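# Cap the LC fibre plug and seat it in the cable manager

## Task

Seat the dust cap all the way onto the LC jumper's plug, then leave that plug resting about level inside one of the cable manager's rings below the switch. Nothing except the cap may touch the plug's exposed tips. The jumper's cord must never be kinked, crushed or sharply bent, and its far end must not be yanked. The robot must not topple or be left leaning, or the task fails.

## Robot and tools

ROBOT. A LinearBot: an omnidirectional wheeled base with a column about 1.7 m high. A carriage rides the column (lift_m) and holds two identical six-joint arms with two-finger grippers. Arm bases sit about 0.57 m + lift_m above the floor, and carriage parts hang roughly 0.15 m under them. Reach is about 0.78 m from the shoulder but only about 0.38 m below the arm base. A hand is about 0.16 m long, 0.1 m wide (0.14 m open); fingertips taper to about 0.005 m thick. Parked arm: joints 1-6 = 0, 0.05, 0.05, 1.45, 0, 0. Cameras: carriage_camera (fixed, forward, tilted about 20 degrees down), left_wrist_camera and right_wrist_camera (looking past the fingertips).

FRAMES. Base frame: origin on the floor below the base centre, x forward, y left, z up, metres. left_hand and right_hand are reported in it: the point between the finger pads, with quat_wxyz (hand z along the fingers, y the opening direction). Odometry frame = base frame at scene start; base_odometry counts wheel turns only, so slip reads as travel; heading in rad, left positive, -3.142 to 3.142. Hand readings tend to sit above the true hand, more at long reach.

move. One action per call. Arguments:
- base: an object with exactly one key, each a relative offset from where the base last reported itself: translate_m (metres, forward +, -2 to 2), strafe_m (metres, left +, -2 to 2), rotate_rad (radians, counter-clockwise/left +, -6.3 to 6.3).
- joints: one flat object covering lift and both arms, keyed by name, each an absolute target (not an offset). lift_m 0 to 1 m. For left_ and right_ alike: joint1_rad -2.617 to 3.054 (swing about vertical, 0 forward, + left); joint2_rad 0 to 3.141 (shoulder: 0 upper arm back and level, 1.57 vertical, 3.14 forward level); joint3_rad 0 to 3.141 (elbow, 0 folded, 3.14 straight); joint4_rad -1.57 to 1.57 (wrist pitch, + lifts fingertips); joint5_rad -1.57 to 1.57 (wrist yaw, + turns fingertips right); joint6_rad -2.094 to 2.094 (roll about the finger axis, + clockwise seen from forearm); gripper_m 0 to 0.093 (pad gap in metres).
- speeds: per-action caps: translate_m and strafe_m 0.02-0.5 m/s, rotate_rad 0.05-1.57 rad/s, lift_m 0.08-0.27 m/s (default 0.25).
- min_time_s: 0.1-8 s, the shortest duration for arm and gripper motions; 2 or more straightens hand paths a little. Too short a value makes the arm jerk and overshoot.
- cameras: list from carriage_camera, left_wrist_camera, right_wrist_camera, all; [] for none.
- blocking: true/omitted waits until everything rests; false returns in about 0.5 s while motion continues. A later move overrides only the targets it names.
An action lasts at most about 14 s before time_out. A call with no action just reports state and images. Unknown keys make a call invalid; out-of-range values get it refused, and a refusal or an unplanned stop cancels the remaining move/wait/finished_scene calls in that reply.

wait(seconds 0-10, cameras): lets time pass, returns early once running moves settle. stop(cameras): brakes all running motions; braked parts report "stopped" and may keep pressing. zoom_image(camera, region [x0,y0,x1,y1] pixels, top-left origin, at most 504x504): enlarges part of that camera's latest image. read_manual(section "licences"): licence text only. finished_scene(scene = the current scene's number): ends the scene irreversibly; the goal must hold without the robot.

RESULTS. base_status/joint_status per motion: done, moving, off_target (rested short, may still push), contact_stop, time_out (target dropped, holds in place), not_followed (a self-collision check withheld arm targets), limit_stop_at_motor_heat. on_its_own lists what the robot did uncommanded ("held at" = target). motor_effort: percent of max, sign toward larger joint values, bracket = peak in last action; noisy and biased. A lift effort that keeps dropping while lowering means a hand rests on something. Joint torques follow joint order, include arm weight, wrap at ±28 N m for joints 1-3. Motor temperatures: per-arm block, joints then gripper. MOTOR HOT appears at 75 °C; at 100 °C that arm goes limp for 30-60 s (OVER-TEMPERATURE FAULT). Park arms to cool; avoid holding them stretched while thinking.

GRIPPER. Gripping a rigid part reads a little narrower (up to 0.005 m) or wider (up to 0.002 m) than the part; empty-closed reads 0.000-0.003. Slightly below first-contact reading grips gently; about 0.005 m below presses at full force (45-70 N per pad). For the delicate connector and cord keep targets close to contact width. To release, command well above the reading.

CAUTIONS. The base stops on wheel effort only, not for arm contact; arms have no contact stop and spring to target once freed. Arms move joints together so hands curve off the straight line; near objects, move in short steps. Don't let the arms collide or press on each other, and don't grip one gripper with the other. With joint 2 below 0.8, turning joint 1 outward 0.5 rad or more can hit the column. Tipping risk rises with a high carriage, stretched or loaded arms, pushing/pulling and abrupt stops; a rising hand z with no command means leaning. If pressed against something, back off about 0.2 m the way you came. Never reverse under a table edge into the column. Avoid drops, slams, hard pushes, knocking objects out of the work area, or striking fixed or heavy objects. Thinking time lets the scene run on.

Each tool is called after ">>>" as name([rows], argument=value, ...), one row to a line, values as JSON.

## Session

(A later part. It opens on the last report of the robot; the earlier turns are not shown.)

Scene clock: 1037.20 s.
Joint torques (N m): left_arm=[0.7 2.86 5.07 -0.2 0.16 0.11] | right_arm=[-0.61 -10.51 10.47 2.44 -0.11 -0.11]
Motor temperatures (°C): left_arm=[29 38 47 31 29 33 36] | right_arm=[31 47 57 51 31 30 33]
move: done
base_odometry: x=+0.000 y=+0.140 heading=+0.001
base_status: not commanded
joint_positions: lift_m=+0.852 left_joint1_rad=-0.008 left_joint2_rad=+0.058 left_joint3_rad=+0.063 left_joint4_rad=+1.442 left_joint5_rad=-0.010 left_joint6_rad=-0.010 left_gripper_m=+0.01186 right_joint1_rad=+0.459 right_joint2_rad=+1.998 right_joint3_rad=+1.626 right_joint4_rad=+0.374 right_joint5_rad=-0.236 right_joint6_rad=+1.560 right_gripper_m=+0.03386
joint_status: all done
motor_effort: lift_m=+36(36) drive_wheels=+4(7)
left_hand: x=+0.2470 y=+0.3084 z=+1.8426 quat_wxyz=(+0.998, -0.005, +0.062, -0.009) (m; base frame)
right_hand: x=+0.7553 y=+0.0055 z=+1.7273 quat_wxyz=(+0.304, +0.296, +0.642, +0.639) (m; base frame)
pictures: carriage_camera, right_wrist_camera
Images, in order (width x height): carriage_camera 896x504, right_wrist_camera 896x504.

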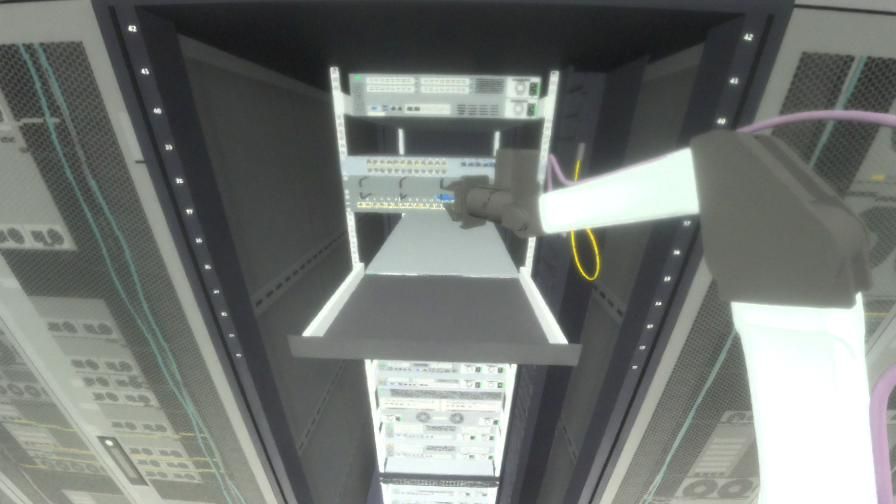

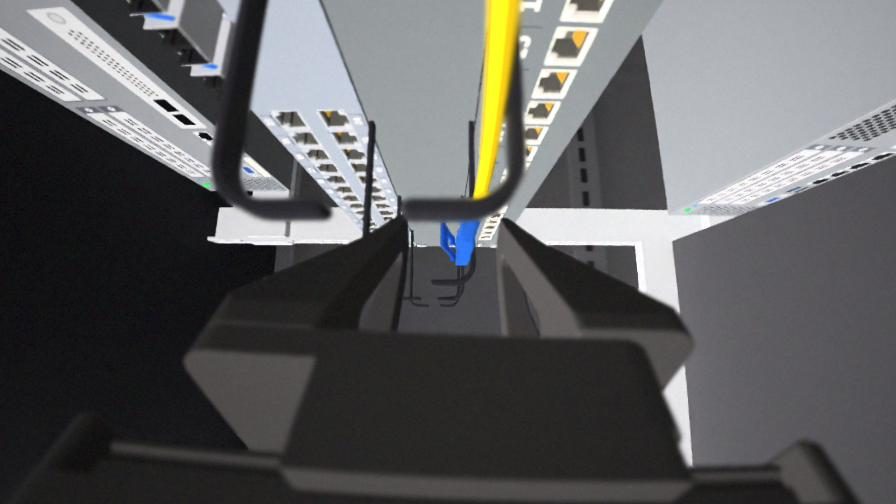

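>>> move(joints={"right_gripper_m": 0.013}, min_time_s=2.0, cameras=["right_wrist_camera", "carriage_camera"])

>>> zoom_image(camera="right_wrist_camera", region=[380, 130, 540, 280])

>>> zoom_image(camera="carriage_camera", region=[420, 175, 470, 220])

Scene clock: 1055.27 s.
Joint torques (N m): left_arm=[0.7 2.89 5.08 -0.2 0.16 0.11] | right_arm=[-0.61 -10.5 10.45 2.55 -0.11 -0.11]
Motor temperatures (°C): left_arm=[29 38 47 31 29 33 36] | right_arm=[31 46 56 50 31 30 33]
move: done
base_odometry: x=+0.000 y=+0.140 heading=+0.001
base_status: not commanded
joint_positions: lift_m=+0.852 left_joint1_rad=-0.008 left_joint2_rad=+0.058 left_joint3_rad=+0.063 left_joint4_rad=+1.442 left_joint5_rad=-0.010 left_joint6_rad=-0.010 left_gripper_m=+0.01186 right_joint1_rad=+0.459 right_joint2_rad=+1.998 right_joint3_rad=+1.626 right_joint4_rad=+0.365 right_joint5_rad=-0.236 right_joint6_rad=+1.560 right_gripper_m=+0.01314
joint_status: all done
motor_effort: lift_m=+36(36) drive_wheels=+5(8)
left_hand: x=+0.2470 y=+0.3084 z=+1.8426 quat_wxyz=(+0.998, -0.005, +0.062, -0.009) (m; base frame)
right_hand: x=+0.7553 y=+0.0055 z=+1.7252 quat_wxyz=(+0.302, +0.298, +0.644, +0.637) (m; base frame)
pictures: carriage_camera, right_wrist_camera
Images, in order (width x height): carriage_camera 896x504, right_wrist_camera 896x504.

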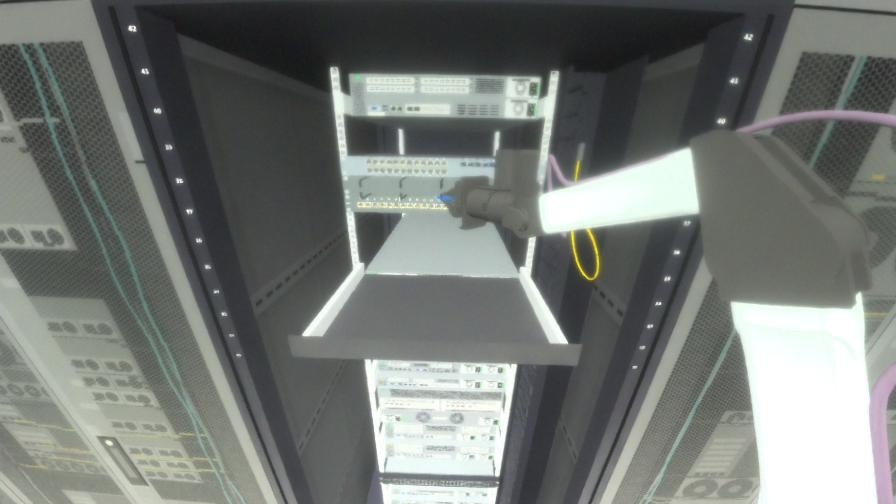

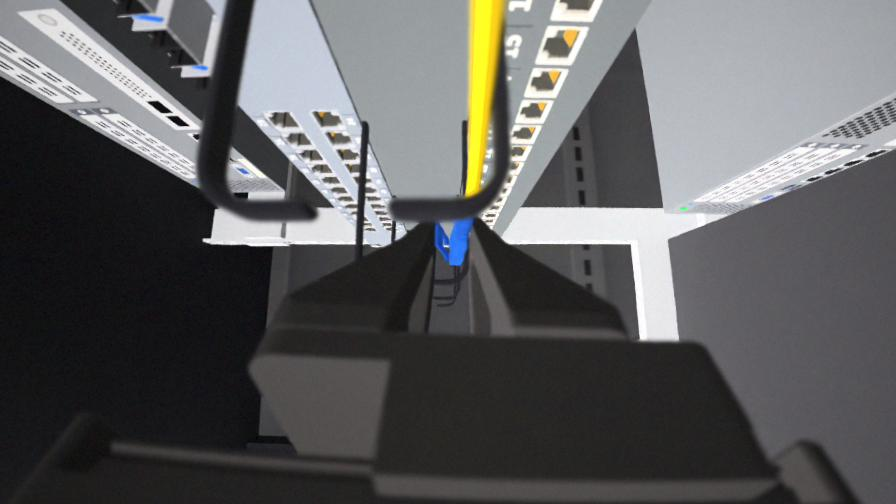

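Scaled by 3.150 from the camera's 896x504 image, which has a finer 1280x720 frame.

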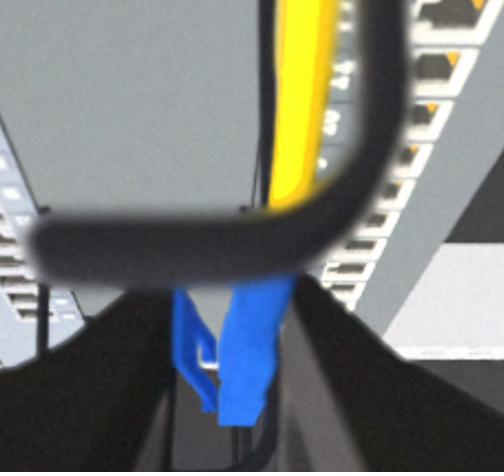

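Scaled by 10.080 from the camera's 896x504 image, which has a finer 1280x720 frame.

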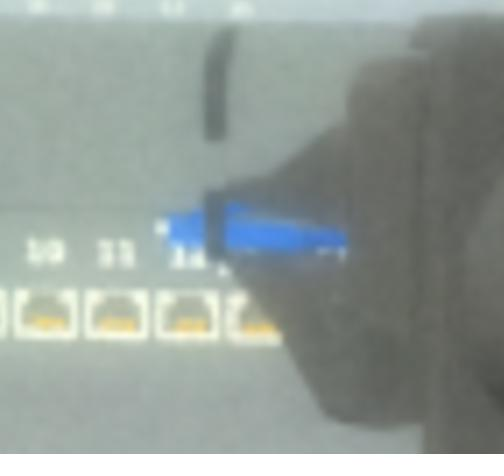

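>>> move(joints={"right_gripper_m": 0.0095}, min_time_s=1.0, cameras=["right_wrist_camera", "carriage_camera"])

>>> zoom_image(camera="right_wrist_camera", region=[380, 130, 540, 280])

>>> zoom_image(camera="carriage_camera", region=[420, 175, 470, 220])

Scene clock: 1061.70 s.
Joint torques (N m): left_arm=[0.73 2.85 5.09 -0.2 0.16 0.11] | right_arm=[-0.59 -10.56 10.48 2.6 -0.11 -0.11]
Motor temperatures (°C): left_arm=[29 38 47 31 29 33 36] | right_arm=[31 46 56 51 31 30 33]
move: done
base_odometry: x=+0.000 y=+0.140 heading=+0.001
base_status: not commanded
joint_positions: lift_m=+0.852 left_joint1_rad=-0.008 left_joint2_rad=+0.058 left_joint3_rad=+0.063 left_joint4_rad=+1.442 left_joint5_rad=-0.010 left_joint6_rad=-0.010 left_gripper_m=+0.01186 right_joint1_rad=+0.459 right_joint2_rad=+1.999 right_joint3_rad=+1.626 right_joint4_rad=+0.360 right_joint5_rad=-0.236 right_joint6_rad=+1.560 right_gripper_m=+0.00966
joint_status: all done
motor_effort: lift_m=+36(37) drive_wheels=+5(8)
left_hand: x=+0.2470 y=+0.3084 z=+1.8426 quat_wxyz=(+0.998, -0.005, +0.062, -0.009) (m; base frame)
right_hand: x=+0.7555 y=+0.0056 z=+1.7236 quat_wxyz=(+0.300, +0.299, +0.645, +0.635) (m; base frame)
pictures: carriage_camera, right_wrist_camera
Images, in order (width x height): carriage_camera 896x504, right_wrist_camera 896x504.

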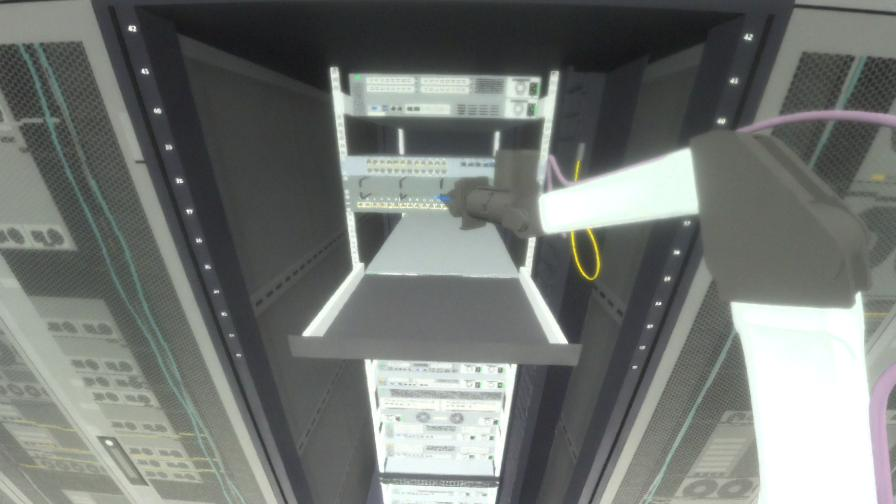

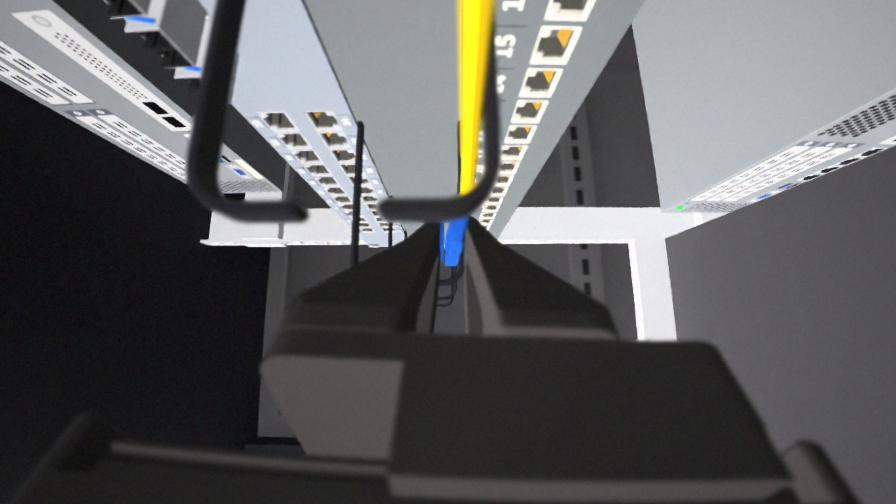

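Scaled by 3.150 from the camera's 896x504 image, which has a finer 1280x720 frame.

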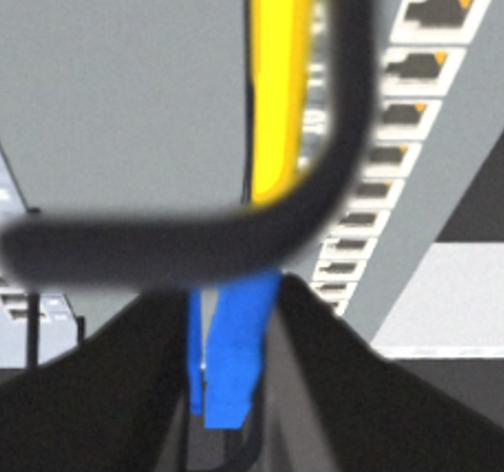

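Scaled by 10.080 from the camera's 896x504 image, which has a finer 1280x720 frame.

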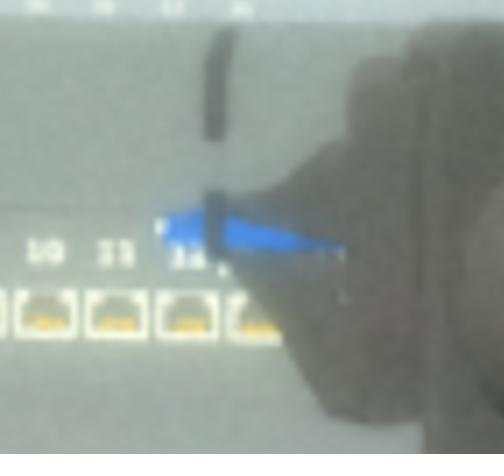

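>>> move(joints={"right_gripper_m": 0.0065}, min_time_s=1.0, cameras=["right_wrist_camera", "carriage_camera"])

>>> zoom_image(camera="right_wrist_camera", region=[380, 130, 540, 280])

>>> zoom_image(camera="carriage_camera", region=[420, 175, 470, 220])

Scene clock: 1072.93 s.
Joint torques (N m): left_arm=[0.72 2.88 5.11 -0.2 0.16 0.11] | right_arm=[-0.58 -10.56 10.48 2.61 -0.09 -0.1]
Motor temperatures (°C): left_arm=[29 38 47 31 29 33 36] | right_arm=[31 47 56 51 31 30 33]
move: done
base_odometry: x=+0.000 y=+0.140 heading=+0.001
base_status: not commanded
joint_positions: lift_m=+0.852 left_joint1_rad=-0.008 left_joint2_rad=+0.058 left_joint3_rad=+0.063 left_joint4_rad=+1.442 left_joint5_rad=-0.010 left_joint6_rad=-0.010 left_gripper_m=+0.01186 right_joint1_rad=+0.459 right_joint2_rad=+1.999 right_joint3_rad=+1.626 right_joint4_rad=+0.360 right_joint5_rad=-0.238 right_joint6_rad=+1.560 right_gripper_m=+0.00656
joint_status: all done
motor_effort: lift_m=+36(36) drive_wheels=+5(6)
left_hand: x=+0.2470 y=+0.3084 z=+1.8426 quat_wxyz=(+0.998, -0.005, +0.062, -0.009) (m; base frame)
right_hand: x=+0.7552 y=+0.0058 z=+1.7235 quat_wxyz=(+0.300, +0.299, +0.646, +0.635) (m; base frame)
pictures: carriage_camera, right_wrist_camera
Images, in order (width x height): carriage_camera 896x504, right_wrist_camera 896x504.

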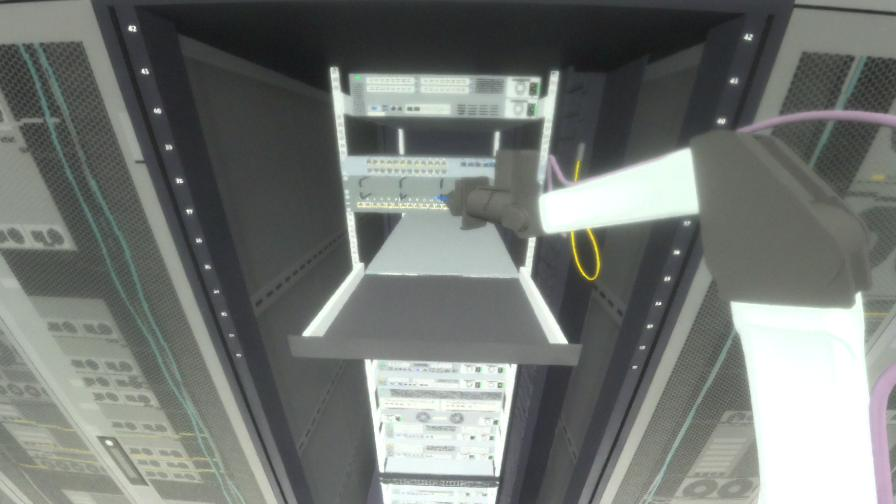

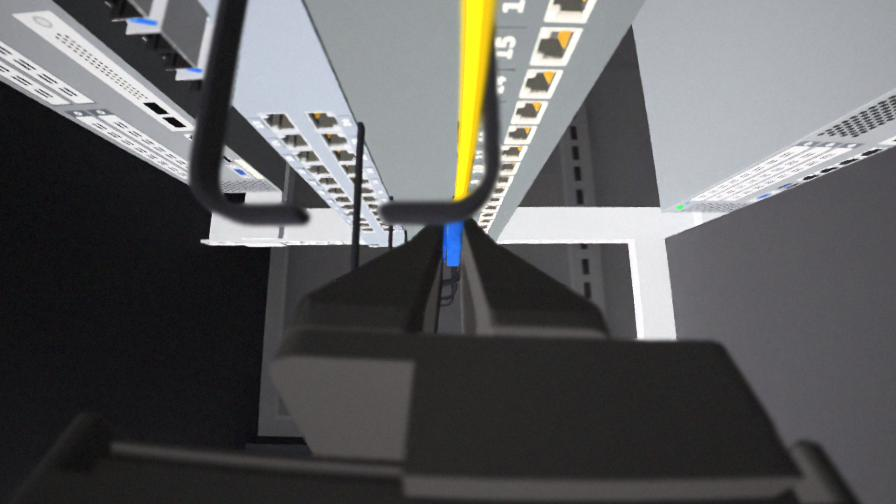

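Scaled by 3.150 from the camera's 896x504 image, which has a finer 1280x720 frame.

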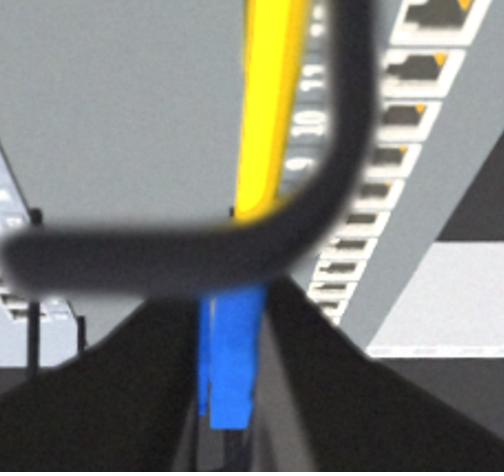

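Scaled by 10.080 from the camera's 896x504 image, which has a finer 1280x720 frame.

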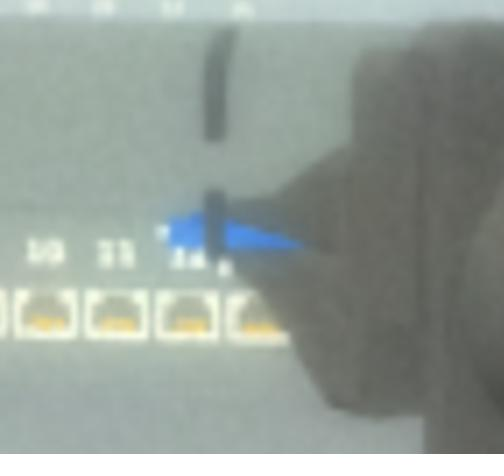

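>>> move(joints={"right_gripper_m": 0.0035}, min_time_s=1.0, cameras=["right_wrist_camera", "carriage_camera"])

>>> zoom_image(camera="right_wrist_camera", region=[380, 130, 540, 280])

>>> zoom_image(camera="carriage_camera", region=[420, 175, 470, 220])

Scene clock: 1080.23 s.
Joint torques (N m): left_arm=[0.72 2.88 5.08 -0.2 0.17 0.11] | right_arm=[-0.58 -10.55 10.5 2.61 -0.08 -0.11]
Motor temperatures (°C): left_arm=[29 38 47 30 29 33 36] | right_arm=[31 47 56 51 31 30 33]
move: done
base_odometry: x=+0.000 y=+0.140 heading=+0.001
base_status: not commanded
joint_positions: lift_m=+0.852 left_joint1_rad=-0.008 left_joint2_rad=+0.058 left_joint3_rad=+0.063 left_joint4_rad=+1.442 left_joint5_rad=-0.010 left_joint6_rad=-0.010 left_gripper_m=+0.01186 right_joint1_rad=+0.459 right_joint2_rad=+1.999 right_joint3_rad=+1.626 right_joint4_rad=+0.360 right_joint5_rad=-0.238 right_joint6_rad=+1.560 right_gripper_m=+0.00586
joint_status: all done
motor_effort: lift_m=+36(36) drive_wheels=+3(7)
left_hand: x=+0.2470 y=+0.3084 z=+1.8426 quat_wxyz=(+0.998, -0.005, +0.062, -0.009) (m; base frame)
right_hand: x=+0.7552 y=+0.0059 z=+1.7235 quat_wxyz=(+0.300, +0.299, +0.646, +0.636) (m; base frame)
pictures: carriage_camera, right_wrist_camera
Images, in order (width x height): carriage_camera 896x504, right_wrist_camera 896x504.

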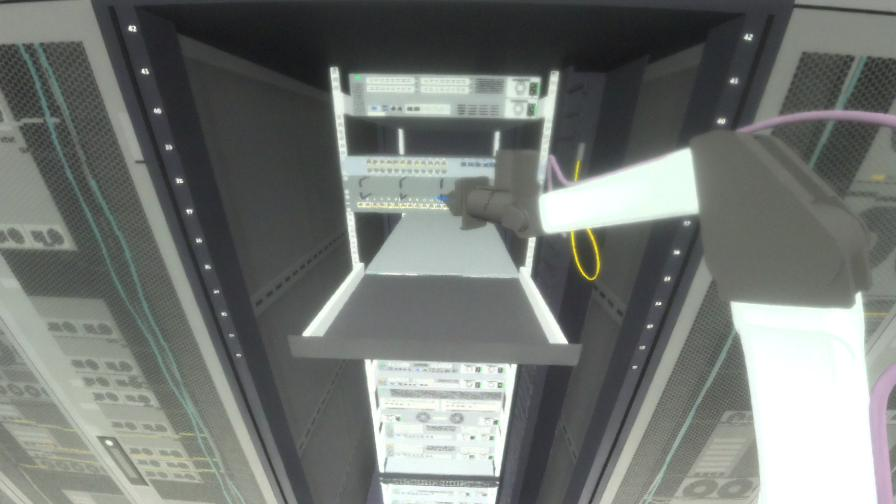

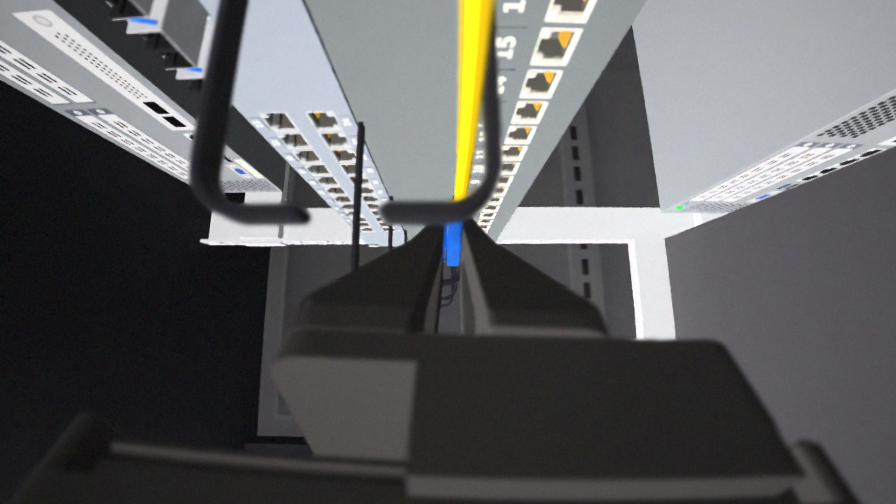

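Scaled by 3.150 from the camera's 896x504 image, which has a finer 1280x720 frame.

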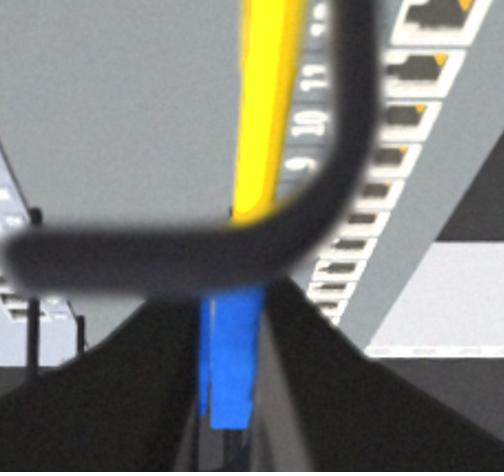

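Scaled by 10.080 from the camera's 896x504 image, which has a finer 1280x720 frame.

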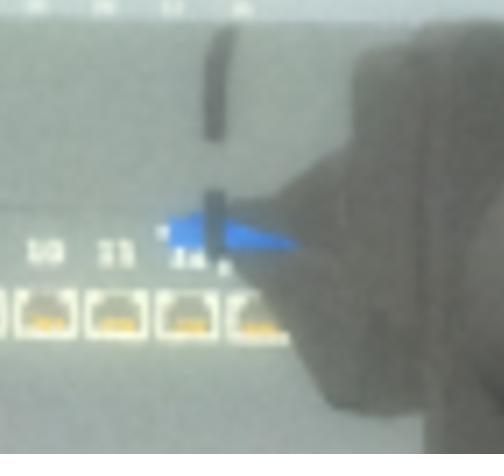

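>>> move(joints={"right_joint1_rad": 0.445, "right_gripper_m": 0.0025}, min_time_s=1.0)

>>> move(joints={"lift_m": 0.8685}, speeds={"lift_m": 0.08}, cameras=["right_wrist_camera", "carriage_camera"])

>>> zoom_image(camera="right_wrist_camera", region=[380, 130, 540, 280])

>>> zoom_image(camera="carriage_camera", region=[420, 175, 470, 220])

Scene clock: 1102.73 s.
Joint torques (N m): left_arm=[0.73 2.85 5.11 -0.19 0.16 0.11] | right_arm=[-0.9 -10.58 10.44 2.61 -0.09 -0.11]
Motor temperatures (°C): left_arm=[29 38 47 30 29 33 36] | right_arm=[31 48 56 52 31 30 34]
move: done
base_odometry: x=+0.000 y=+0.140 heading=+0.001
base_status: not commanded
joint_positions: lift_m=+0.852 left_joint1_rad=-0.008 left_joint2_rad=+0.058 left_joint3_rad=+0.063 left_joint4_rad=+1.442 left_joint5_rad=-0.010 left_joint6_rad=-0.010 left_gripper_m=+0.01186 right_joint1_rad=+0.454 right_joint2_rad=+1.999 right_joint3_rad=+1.626 right_joint4_rad=+0.360 right_joint5_rad=-0.238 right_joint6_rad=+1.560 right_gripper_m=+0.00586
joint_status: all done
motor_effort: lift_m=+36(37) drive_wheels=+3(7)
left_hand: x=+0.2470 y=+0.3084 z=+1.8426 quat_wxyz=(+0.998, -0.005, +0.062, -0.009) (m; base frame)
right_hand: x=+0.7570 y=+0.0028 z=+1.7235 quat_wxyz=(+0.301, +0.300, +0.645, +0.635) (m; base frame)
pictures: none

Scene clock: 1103.33 s.
Joint torques (N m): left_arm=[0.7 2.96 5.34 -0.2 0.16 0.11] | right_arm=[-0.79 -10.96 9.91 2.59 -0.05 -0.11]
Motor temperatures (°C): left_arm=[29 38 47 30 29 33 36] | right_arm=[31 48 56 52 31 30 34]
move: done
base_odometry: x=+0.000 y=+0.140 heading=+0.001
base_status: not commanded
joint_positions: lift_m=+0.868 left_joint1_rad=-0.008 left_joint2_rad=+0.057 left_joint3_rad=+0.060 left_joint4_rad=+1.443 left_joint5_rad=-0.010 left_joint6_rad=-0.010 left_gripper_m=+0.01186 right_joint1_rad=+0.452 right_joint2_rad=+2.002 right_joint3_rad=+1.632 right_joint4_rad=+0.362 right_joint5_rad=-0.241 right_joint6_rad=+1.562 right_gripper_m=+0.00556
joint_status: all done
motor_effort: lift_m=+36(43) drive_wheels=+4(6)
left_hand: x=+0.2473 y=+0.3084 z=+1.8579 quat_wxyz=(+0.998, -0.005, +0.062, -0.009) (m; base frame)
right_hand: x=+0.7578 y=+0.0030 z=+1.7411 quat_wxyz=(+0.301, +0.299, +0.644, +0.636) (m; base frame)
pictures: carriage_camera, right_wrist_camera
Images, in order (width x height): carriage_camera 896x504, right_wrist_camera 896x504.

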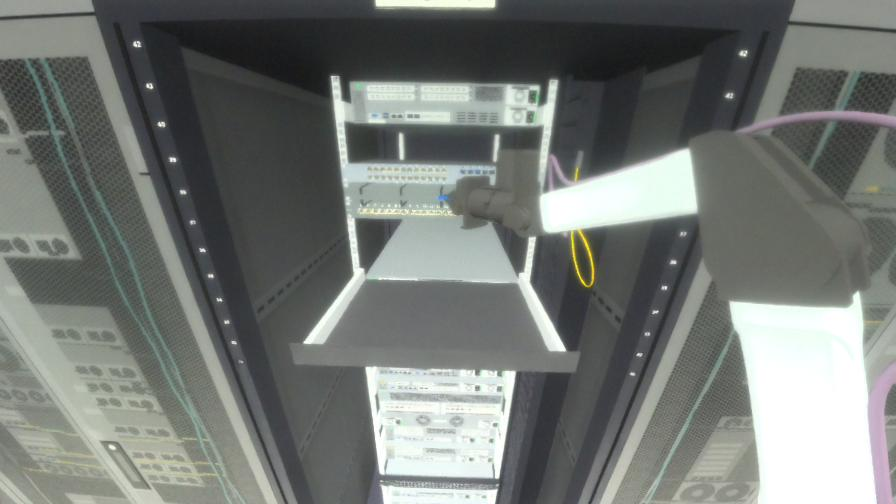

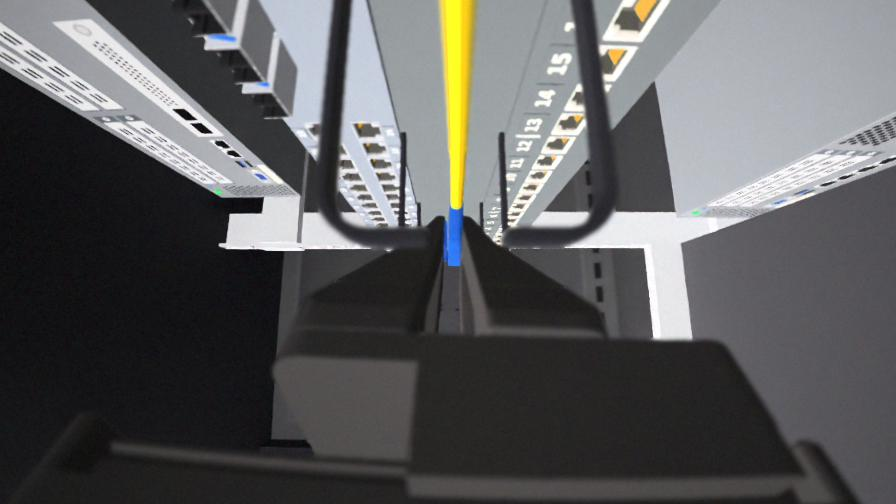

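Scaled by 3.150 from the camera's 896x504 image, which has a finer 1280x720 frame.

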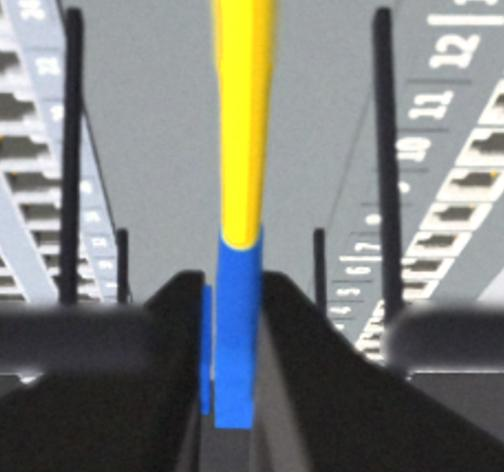

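Scaled by 10.080 from the camera's 896x504 image, which has a finer 1280x720 frame.

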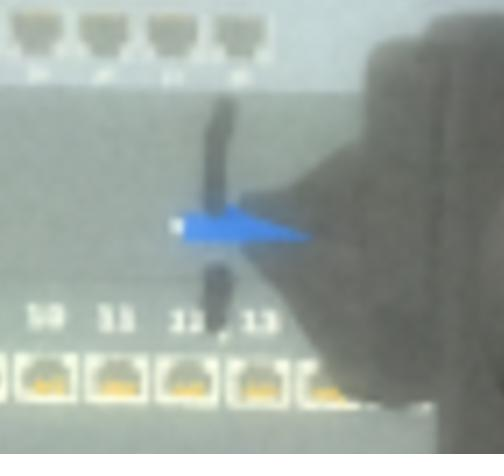

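>>> move(joints={"lift_m": 0.8660}, speeds={"lift_m": 0.08}, cameras=["carriage_camera"])

>>> zoom_image(camera="carriage_camera", region=[420, 175, 470, 220])

Scene clock: 1120.30 s.
Joint torques (N m): left_arm=[0.73 2.99 5.34 -0.21 0.16 0.12] | right_arm=[-0.81 -11.12 9.88 2.58 -0.06 -0.12]
Motor temperatures (°C): left_arm=[29 37 46 30 29 33 36] | right_arm=[31 47 58 53 31 30 34]
move: done
base_odometry: x=+0.000 y=+0.140 heading=+0.001
base_status: not commanded
joint_positions: lift_m=+0.866 left_joint1_rad=-0.008 left_joint2_rad=+0.057 left_joint3_rad=+0.060 left_joint4_rad=+1.443 left_joint5_rad=-0.010 left_joint6_rad=-0.010 left_gripper_m=+0.01186 right_joint1_rad=+0.452 right_joint2_rad=+2.004 right_joint3_rad=+1.633 right_joint4_rad=+0.362 right_joint5_rad=-0.241 right_joint6_rad=+1.562 right_gripper_m=+0.00556
joint_status: all done
motor_effort: lift_m=+34(35) drive_wheels=+2(5)
left_hand: x=+0.2472 y=+0.3084 z=+1.8556 quat_wxyz=(+0.998, -0.005, +0.062, -0.009) (m; base frame)
right_hand: x=+0.7582 y=+0.0032 z=+1.7379 quat_wxyz=(+0.301, +0.299, +0.644, +0.636) (m; base frame)
pictures: carriage_camera
Images, in order (width x height): carriage_camera 896x504.

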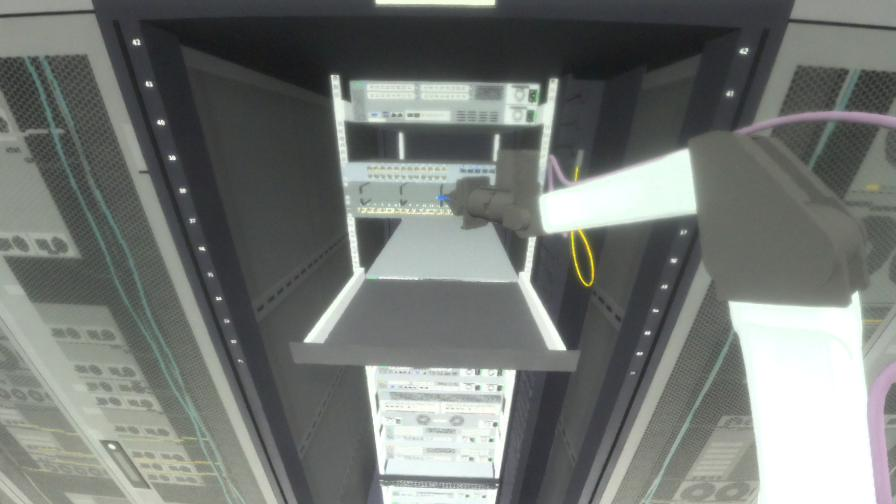

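Scaled by 10.080 from the camera's 896x504 image, which has a finer 1280x720 frame.

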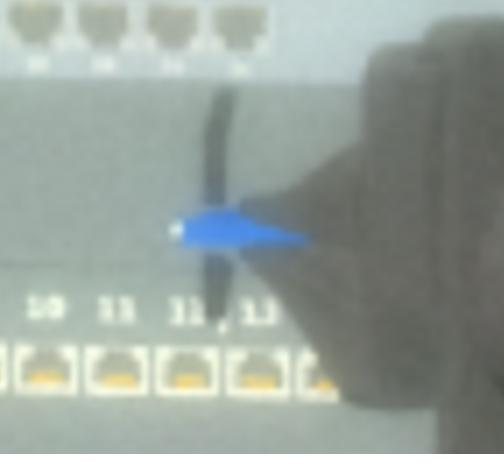

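>>> move(joints={"lift_m": 0.8685}, speeds={"lift_m": 0.08})

>>> move(base={"translate_m": -0.015}, speeds={"translate_m": 0.03}, cameras=["carriage_camera", "right_wrist_camera"])

>>> zoom_image(camera="carriage_camera", region=[420, 175, 470, 220])

Scene clock: 1126.87 s.
Joint torques (N m): left_arm=[0.72 2.97 5.34 -0.22 0.16 0.11] | right_arm=[-0.79 -11.25 9.8 2.56 -0.05 -0.12]
Motor temperatures (°C): left_arm=[29 37 46 30 29 33 36] | right_arm=[31 48 58 53 31 30 34]
move: done
base_odometry: x=+0.000 y=+0.140 heading=+0.001
base_status: not commanded
joint_positions: lift_m=+0.868 left_joint1_rad=-0.008 left_joint2_rad=+0.057 left_joint3_rad=+0.060 left_joint4_rad=+1.444 left_joint5_rad=-0.010 left_joint6_rad=-0.010 left_gripper_m=+0.01186 right_joint1_rad=+0.452 right_joint2_rad=+2.005 right_joint3_rad=+1.633 right_joint4_rad=+0.364 right_joint5_rad=-0.241 right_joint6_rad=+1.562 right_gripper_m=+0.00556
joint_status: all done
motor_effort: lift_m=+36(42) drive_wheels=+6(6)
left_hand: x=+0.2471 y=+0.3084 z=+1.8579 quat_wxyz=(+0.998, -0.005, +0.062, -0.009) (m; base frame)
right_hand: x=+0.7584 y=+0.0033 z=+1.7404 quat_wxyz=(+0.301, +0.299, +0.644, +0.637) (m; base frame)
pictures: none

Scene clock: 1127.80 s.
Joint torques (N m): left_arm=[0.72 2.96 5.35 -0.25 0.15 0.11] | right_arm=[-0.57 -11.19 9.81 2.57 -0.05 -0.12]
Motor temperatures (°C): left_arm=[29 37 46 30 29 33 36] | right_arm=[31 48 58 53 31 30 34]
move: done
base_odometry: x=-0.015 y=+0.140 heading=+0.001
base_status: done
joint_positions: lift_m=+0.868 left_joint1_rad=-0.008 left_joint2_rad=+0.057 left_joint3_rad=+0.060 left_joint4_rad=+1.446 left_joint5_rad=-0.010 left_joint6_rad=-0.010 left_gripper_m=+0.01186 right_joint1_rad=+0.451 right_joint2_rad=+2.005 right_joint3_rad=+1.633 right_joint4_rad=+0.364 right_joint5_rad=-0.241 right_joint6_rad=+1.562 right_gripper_m=+0.00556
joint_status: not commanded
motor_effort: lift_m=+36(36) drive_wheels=+1(8)
left_hand: x=+0.2466 y=+0.3084 z=+1.8579 quat_wxyz=(+0.998, -0.005, +0.061, -0.009) (m; base frame)
right_hand: x=+0.7590 y=+0.0023 z=+1.7403 quat_wxyz=(+0.302, +0.300, +0.643, +0.636) (m; base frame)
pictures: carriage_camera, right_wrist_camera
Images, in order (width x height): carriage_camera 896x504, right_wrist_camera 896x504.

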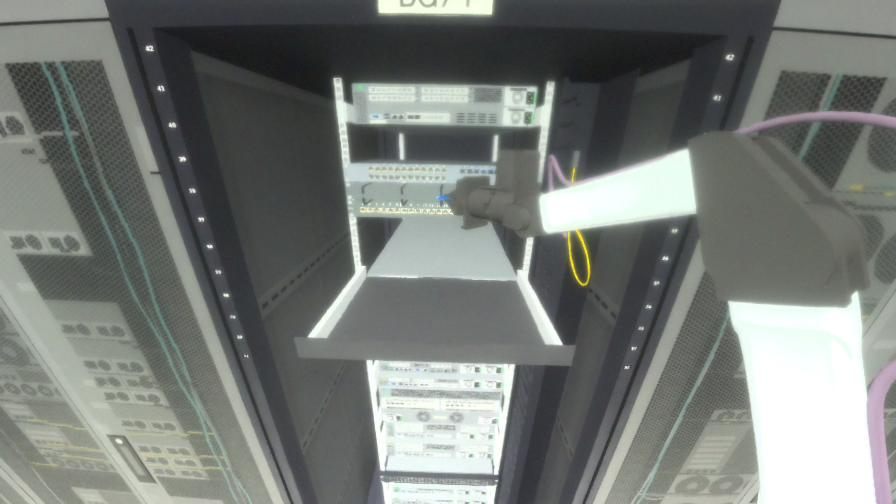

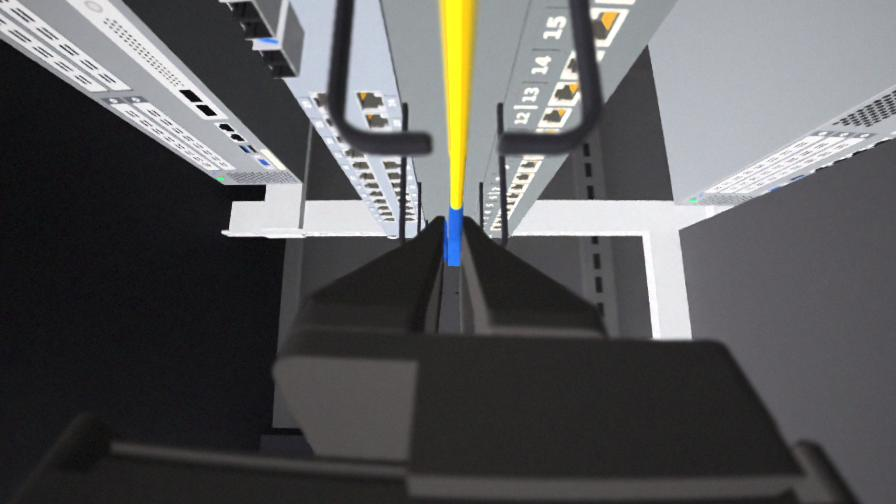

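Scaled by 10.080 from the camera's 896x504 image, which has a finer 1280x720 frame.

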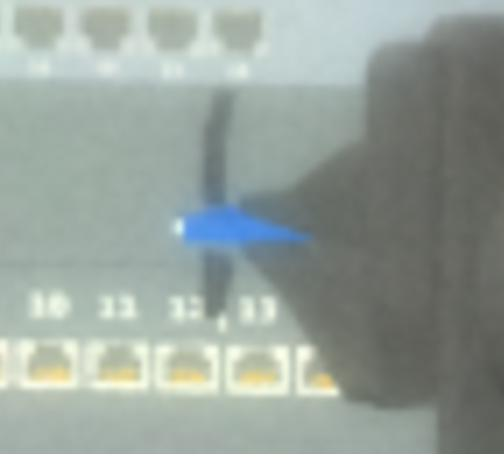

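>>> move(base={"translate_m": -0.03}, speeds={"translate_m": 0.04}, cameras=["carriage_camera", "right_wrist_camera"])

>>> zoom_image(camera="carriage_camera", region=[420, 175, 470, 220])

Scene clock: 1133.17 s.
Joint torques (N m): left_arm=[0.7 2.96 5.33 -0.28 0.16 0.11] | right_arm=[-0.32 -11.26 9.81 2.57 -0.05 -0.12]
Motor temperatures (°C): left_arm=[29 37 46 30 29 33 36] | right_arm=[31 49 59 53 31 30 34]
move: done
base_odometry: x=-0.045 y=+0.140 heading=+0.001
base_status: done
joint_positions: lift_m=+0.868 left_joint1_rad=-0.008 left_joint2_rad=+0.057 left_joint3_rad=+0.060 left_joint4_rad=+1.448 left_joint5_rad=-0.010 left_joint6_rad=-0.010 left_gripper_m=+0.01186 right_joint1_rad=+0.449 right_joint2_rad=+2.005 right_joint3_rad=+1.633 right_joint4_rad=+0.364 right_joint5_rad=-0.242 right_joint6_rad=+1.562 right_gripper_m=+0.00556
joint_status: not commanded
motor_effort: lift_m=+36(37) drive_wheels=+2(9)
left_hand: x=+0.2460 y=+0.3084 z=+1.8580 quat_wxyz=(+0.998, -0.005, +0.060, -0.009) (m; base frame)
right_hand: x=+0.7596 y=+0.0013 z=+1.7402 quat_wxyz=(+0.302, +0.300, +0.643, +0.636) (m; base frame)
pictures: carriage_camera, right_wrist_camera
Images, in order (width x height): carriage_camera 896x504, right_wrist_camera 896x504.

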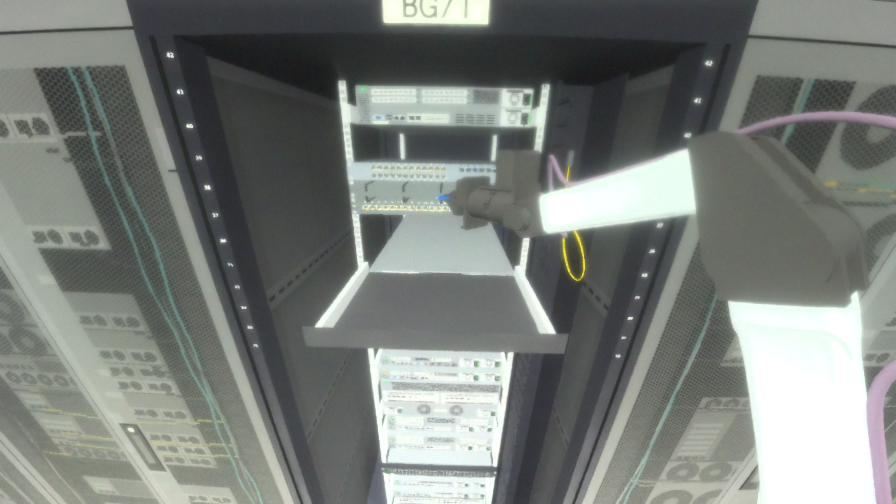

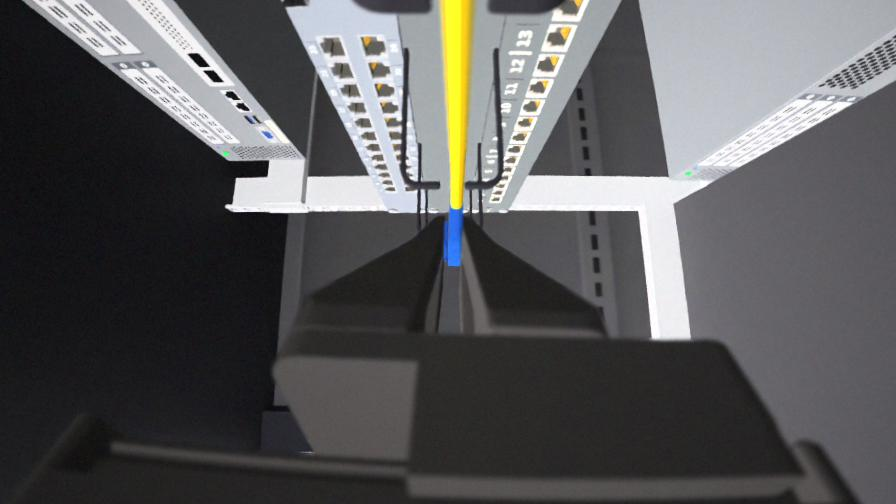

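Scaled by 10.080 from the camera's 896x504 image, which has a finer 1280x720 frame.

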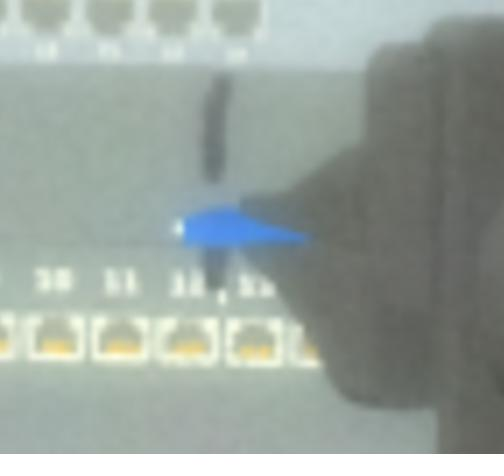

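>>> move(joints={"right_joint1_rad": 0.513, "right_joint2_rad": 1.82, "right_joint3_rad": 1.285, "right_joint4_rad": 0.527, "right_joint5_rad": -0.173}, min_time_s=2.0, cameras=["carriage_camera", "right_wrist_camera"])

>>> zoom_image(camera="right_wrist_camera", region=[380, 130, 540, 280])

Scene clock: 1201.00 s.
Joint torques (N m): left_arm=[0.72 3 5.34 -0.29 0.16 0.11] | right_arm=[0.55 -13.63 6.5 2.67 0.11 -0.12]
Motor temperatures (°C): left_arm=[29 37 45 30 29 33 36] | right_arm=[31 52 61 55 31 30 35]
move: done
base_odometry: x=-0.045 y=+0.140 heading=+0.001
base_status: not commanded
joint_positions: lift_m=+0.868 left_joint1_rad=-0.008 left_joint2_rad=+0.057 left_joint3_rad=+0.060 left_joint4_rad=+1.448 left_joint5_rad=-0.010 left_joint6_rad=-0.010 left_gripper_m=+0.01186 right_joint1_rad=+0.507 right_joint2_rad=+1.849 right_joint3_rad=+1.300 right_joint4_rad=+0.525 right_joint5_rad=-0.183 right_joint6_rad=+1.562 right_gripper_m=+0.00556
joint_status: all done
motor_effort: lift_m=+36(36) drive_wheels=+0(6)
left_hand: x=+0.2460 y=+0.3084 z=+1.8580 quat_wxyz=(+0.998, -0.005, +0.060, -0.009) (m; base frame)
right_hand: x=+0.7051 y=+0.0013 z=+1.7074 quat_wxyz=(+0.299, +0.303, +0.648, +0.631) (m; base frame)
pictures: carriage_camera, right_wrist_camera
Images, in order (width x height): carriage_camera 896x504, right_wrist_camera 896x504.

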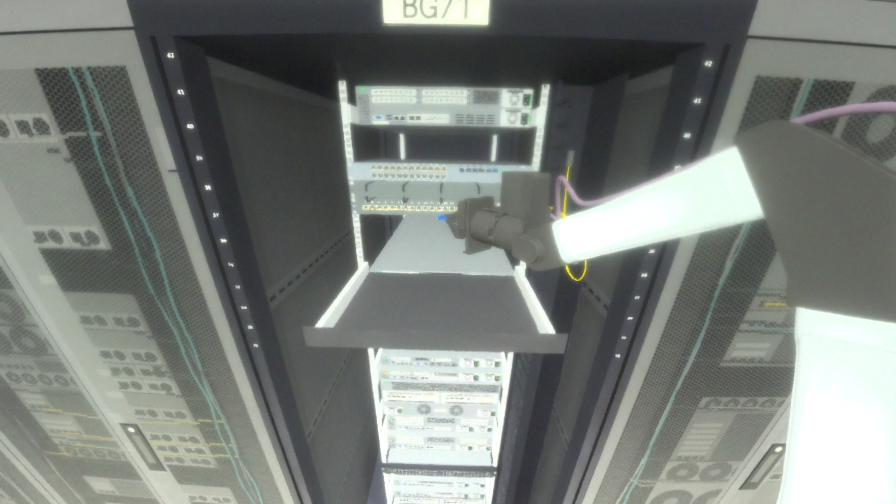

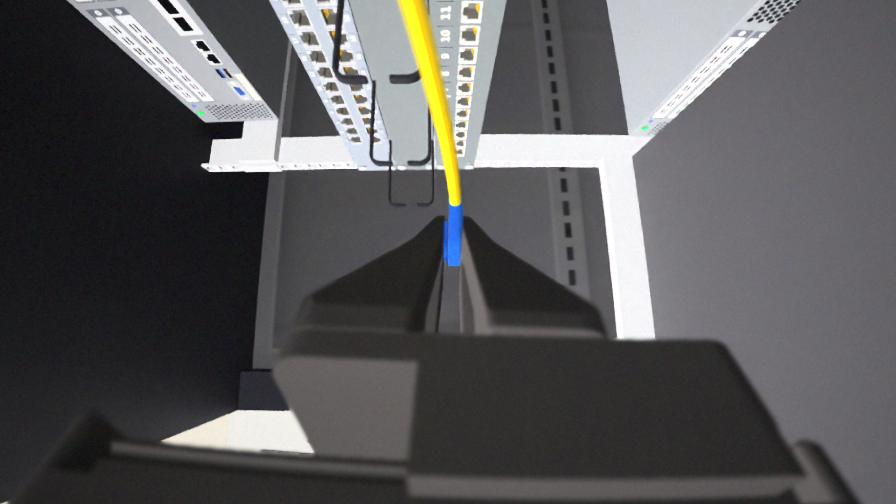

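Scaled by 3.150 from the camera's 896x504 image, which has a finer 1280x720 frame.

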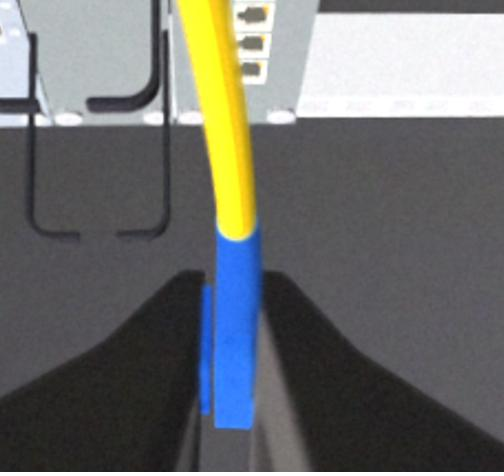

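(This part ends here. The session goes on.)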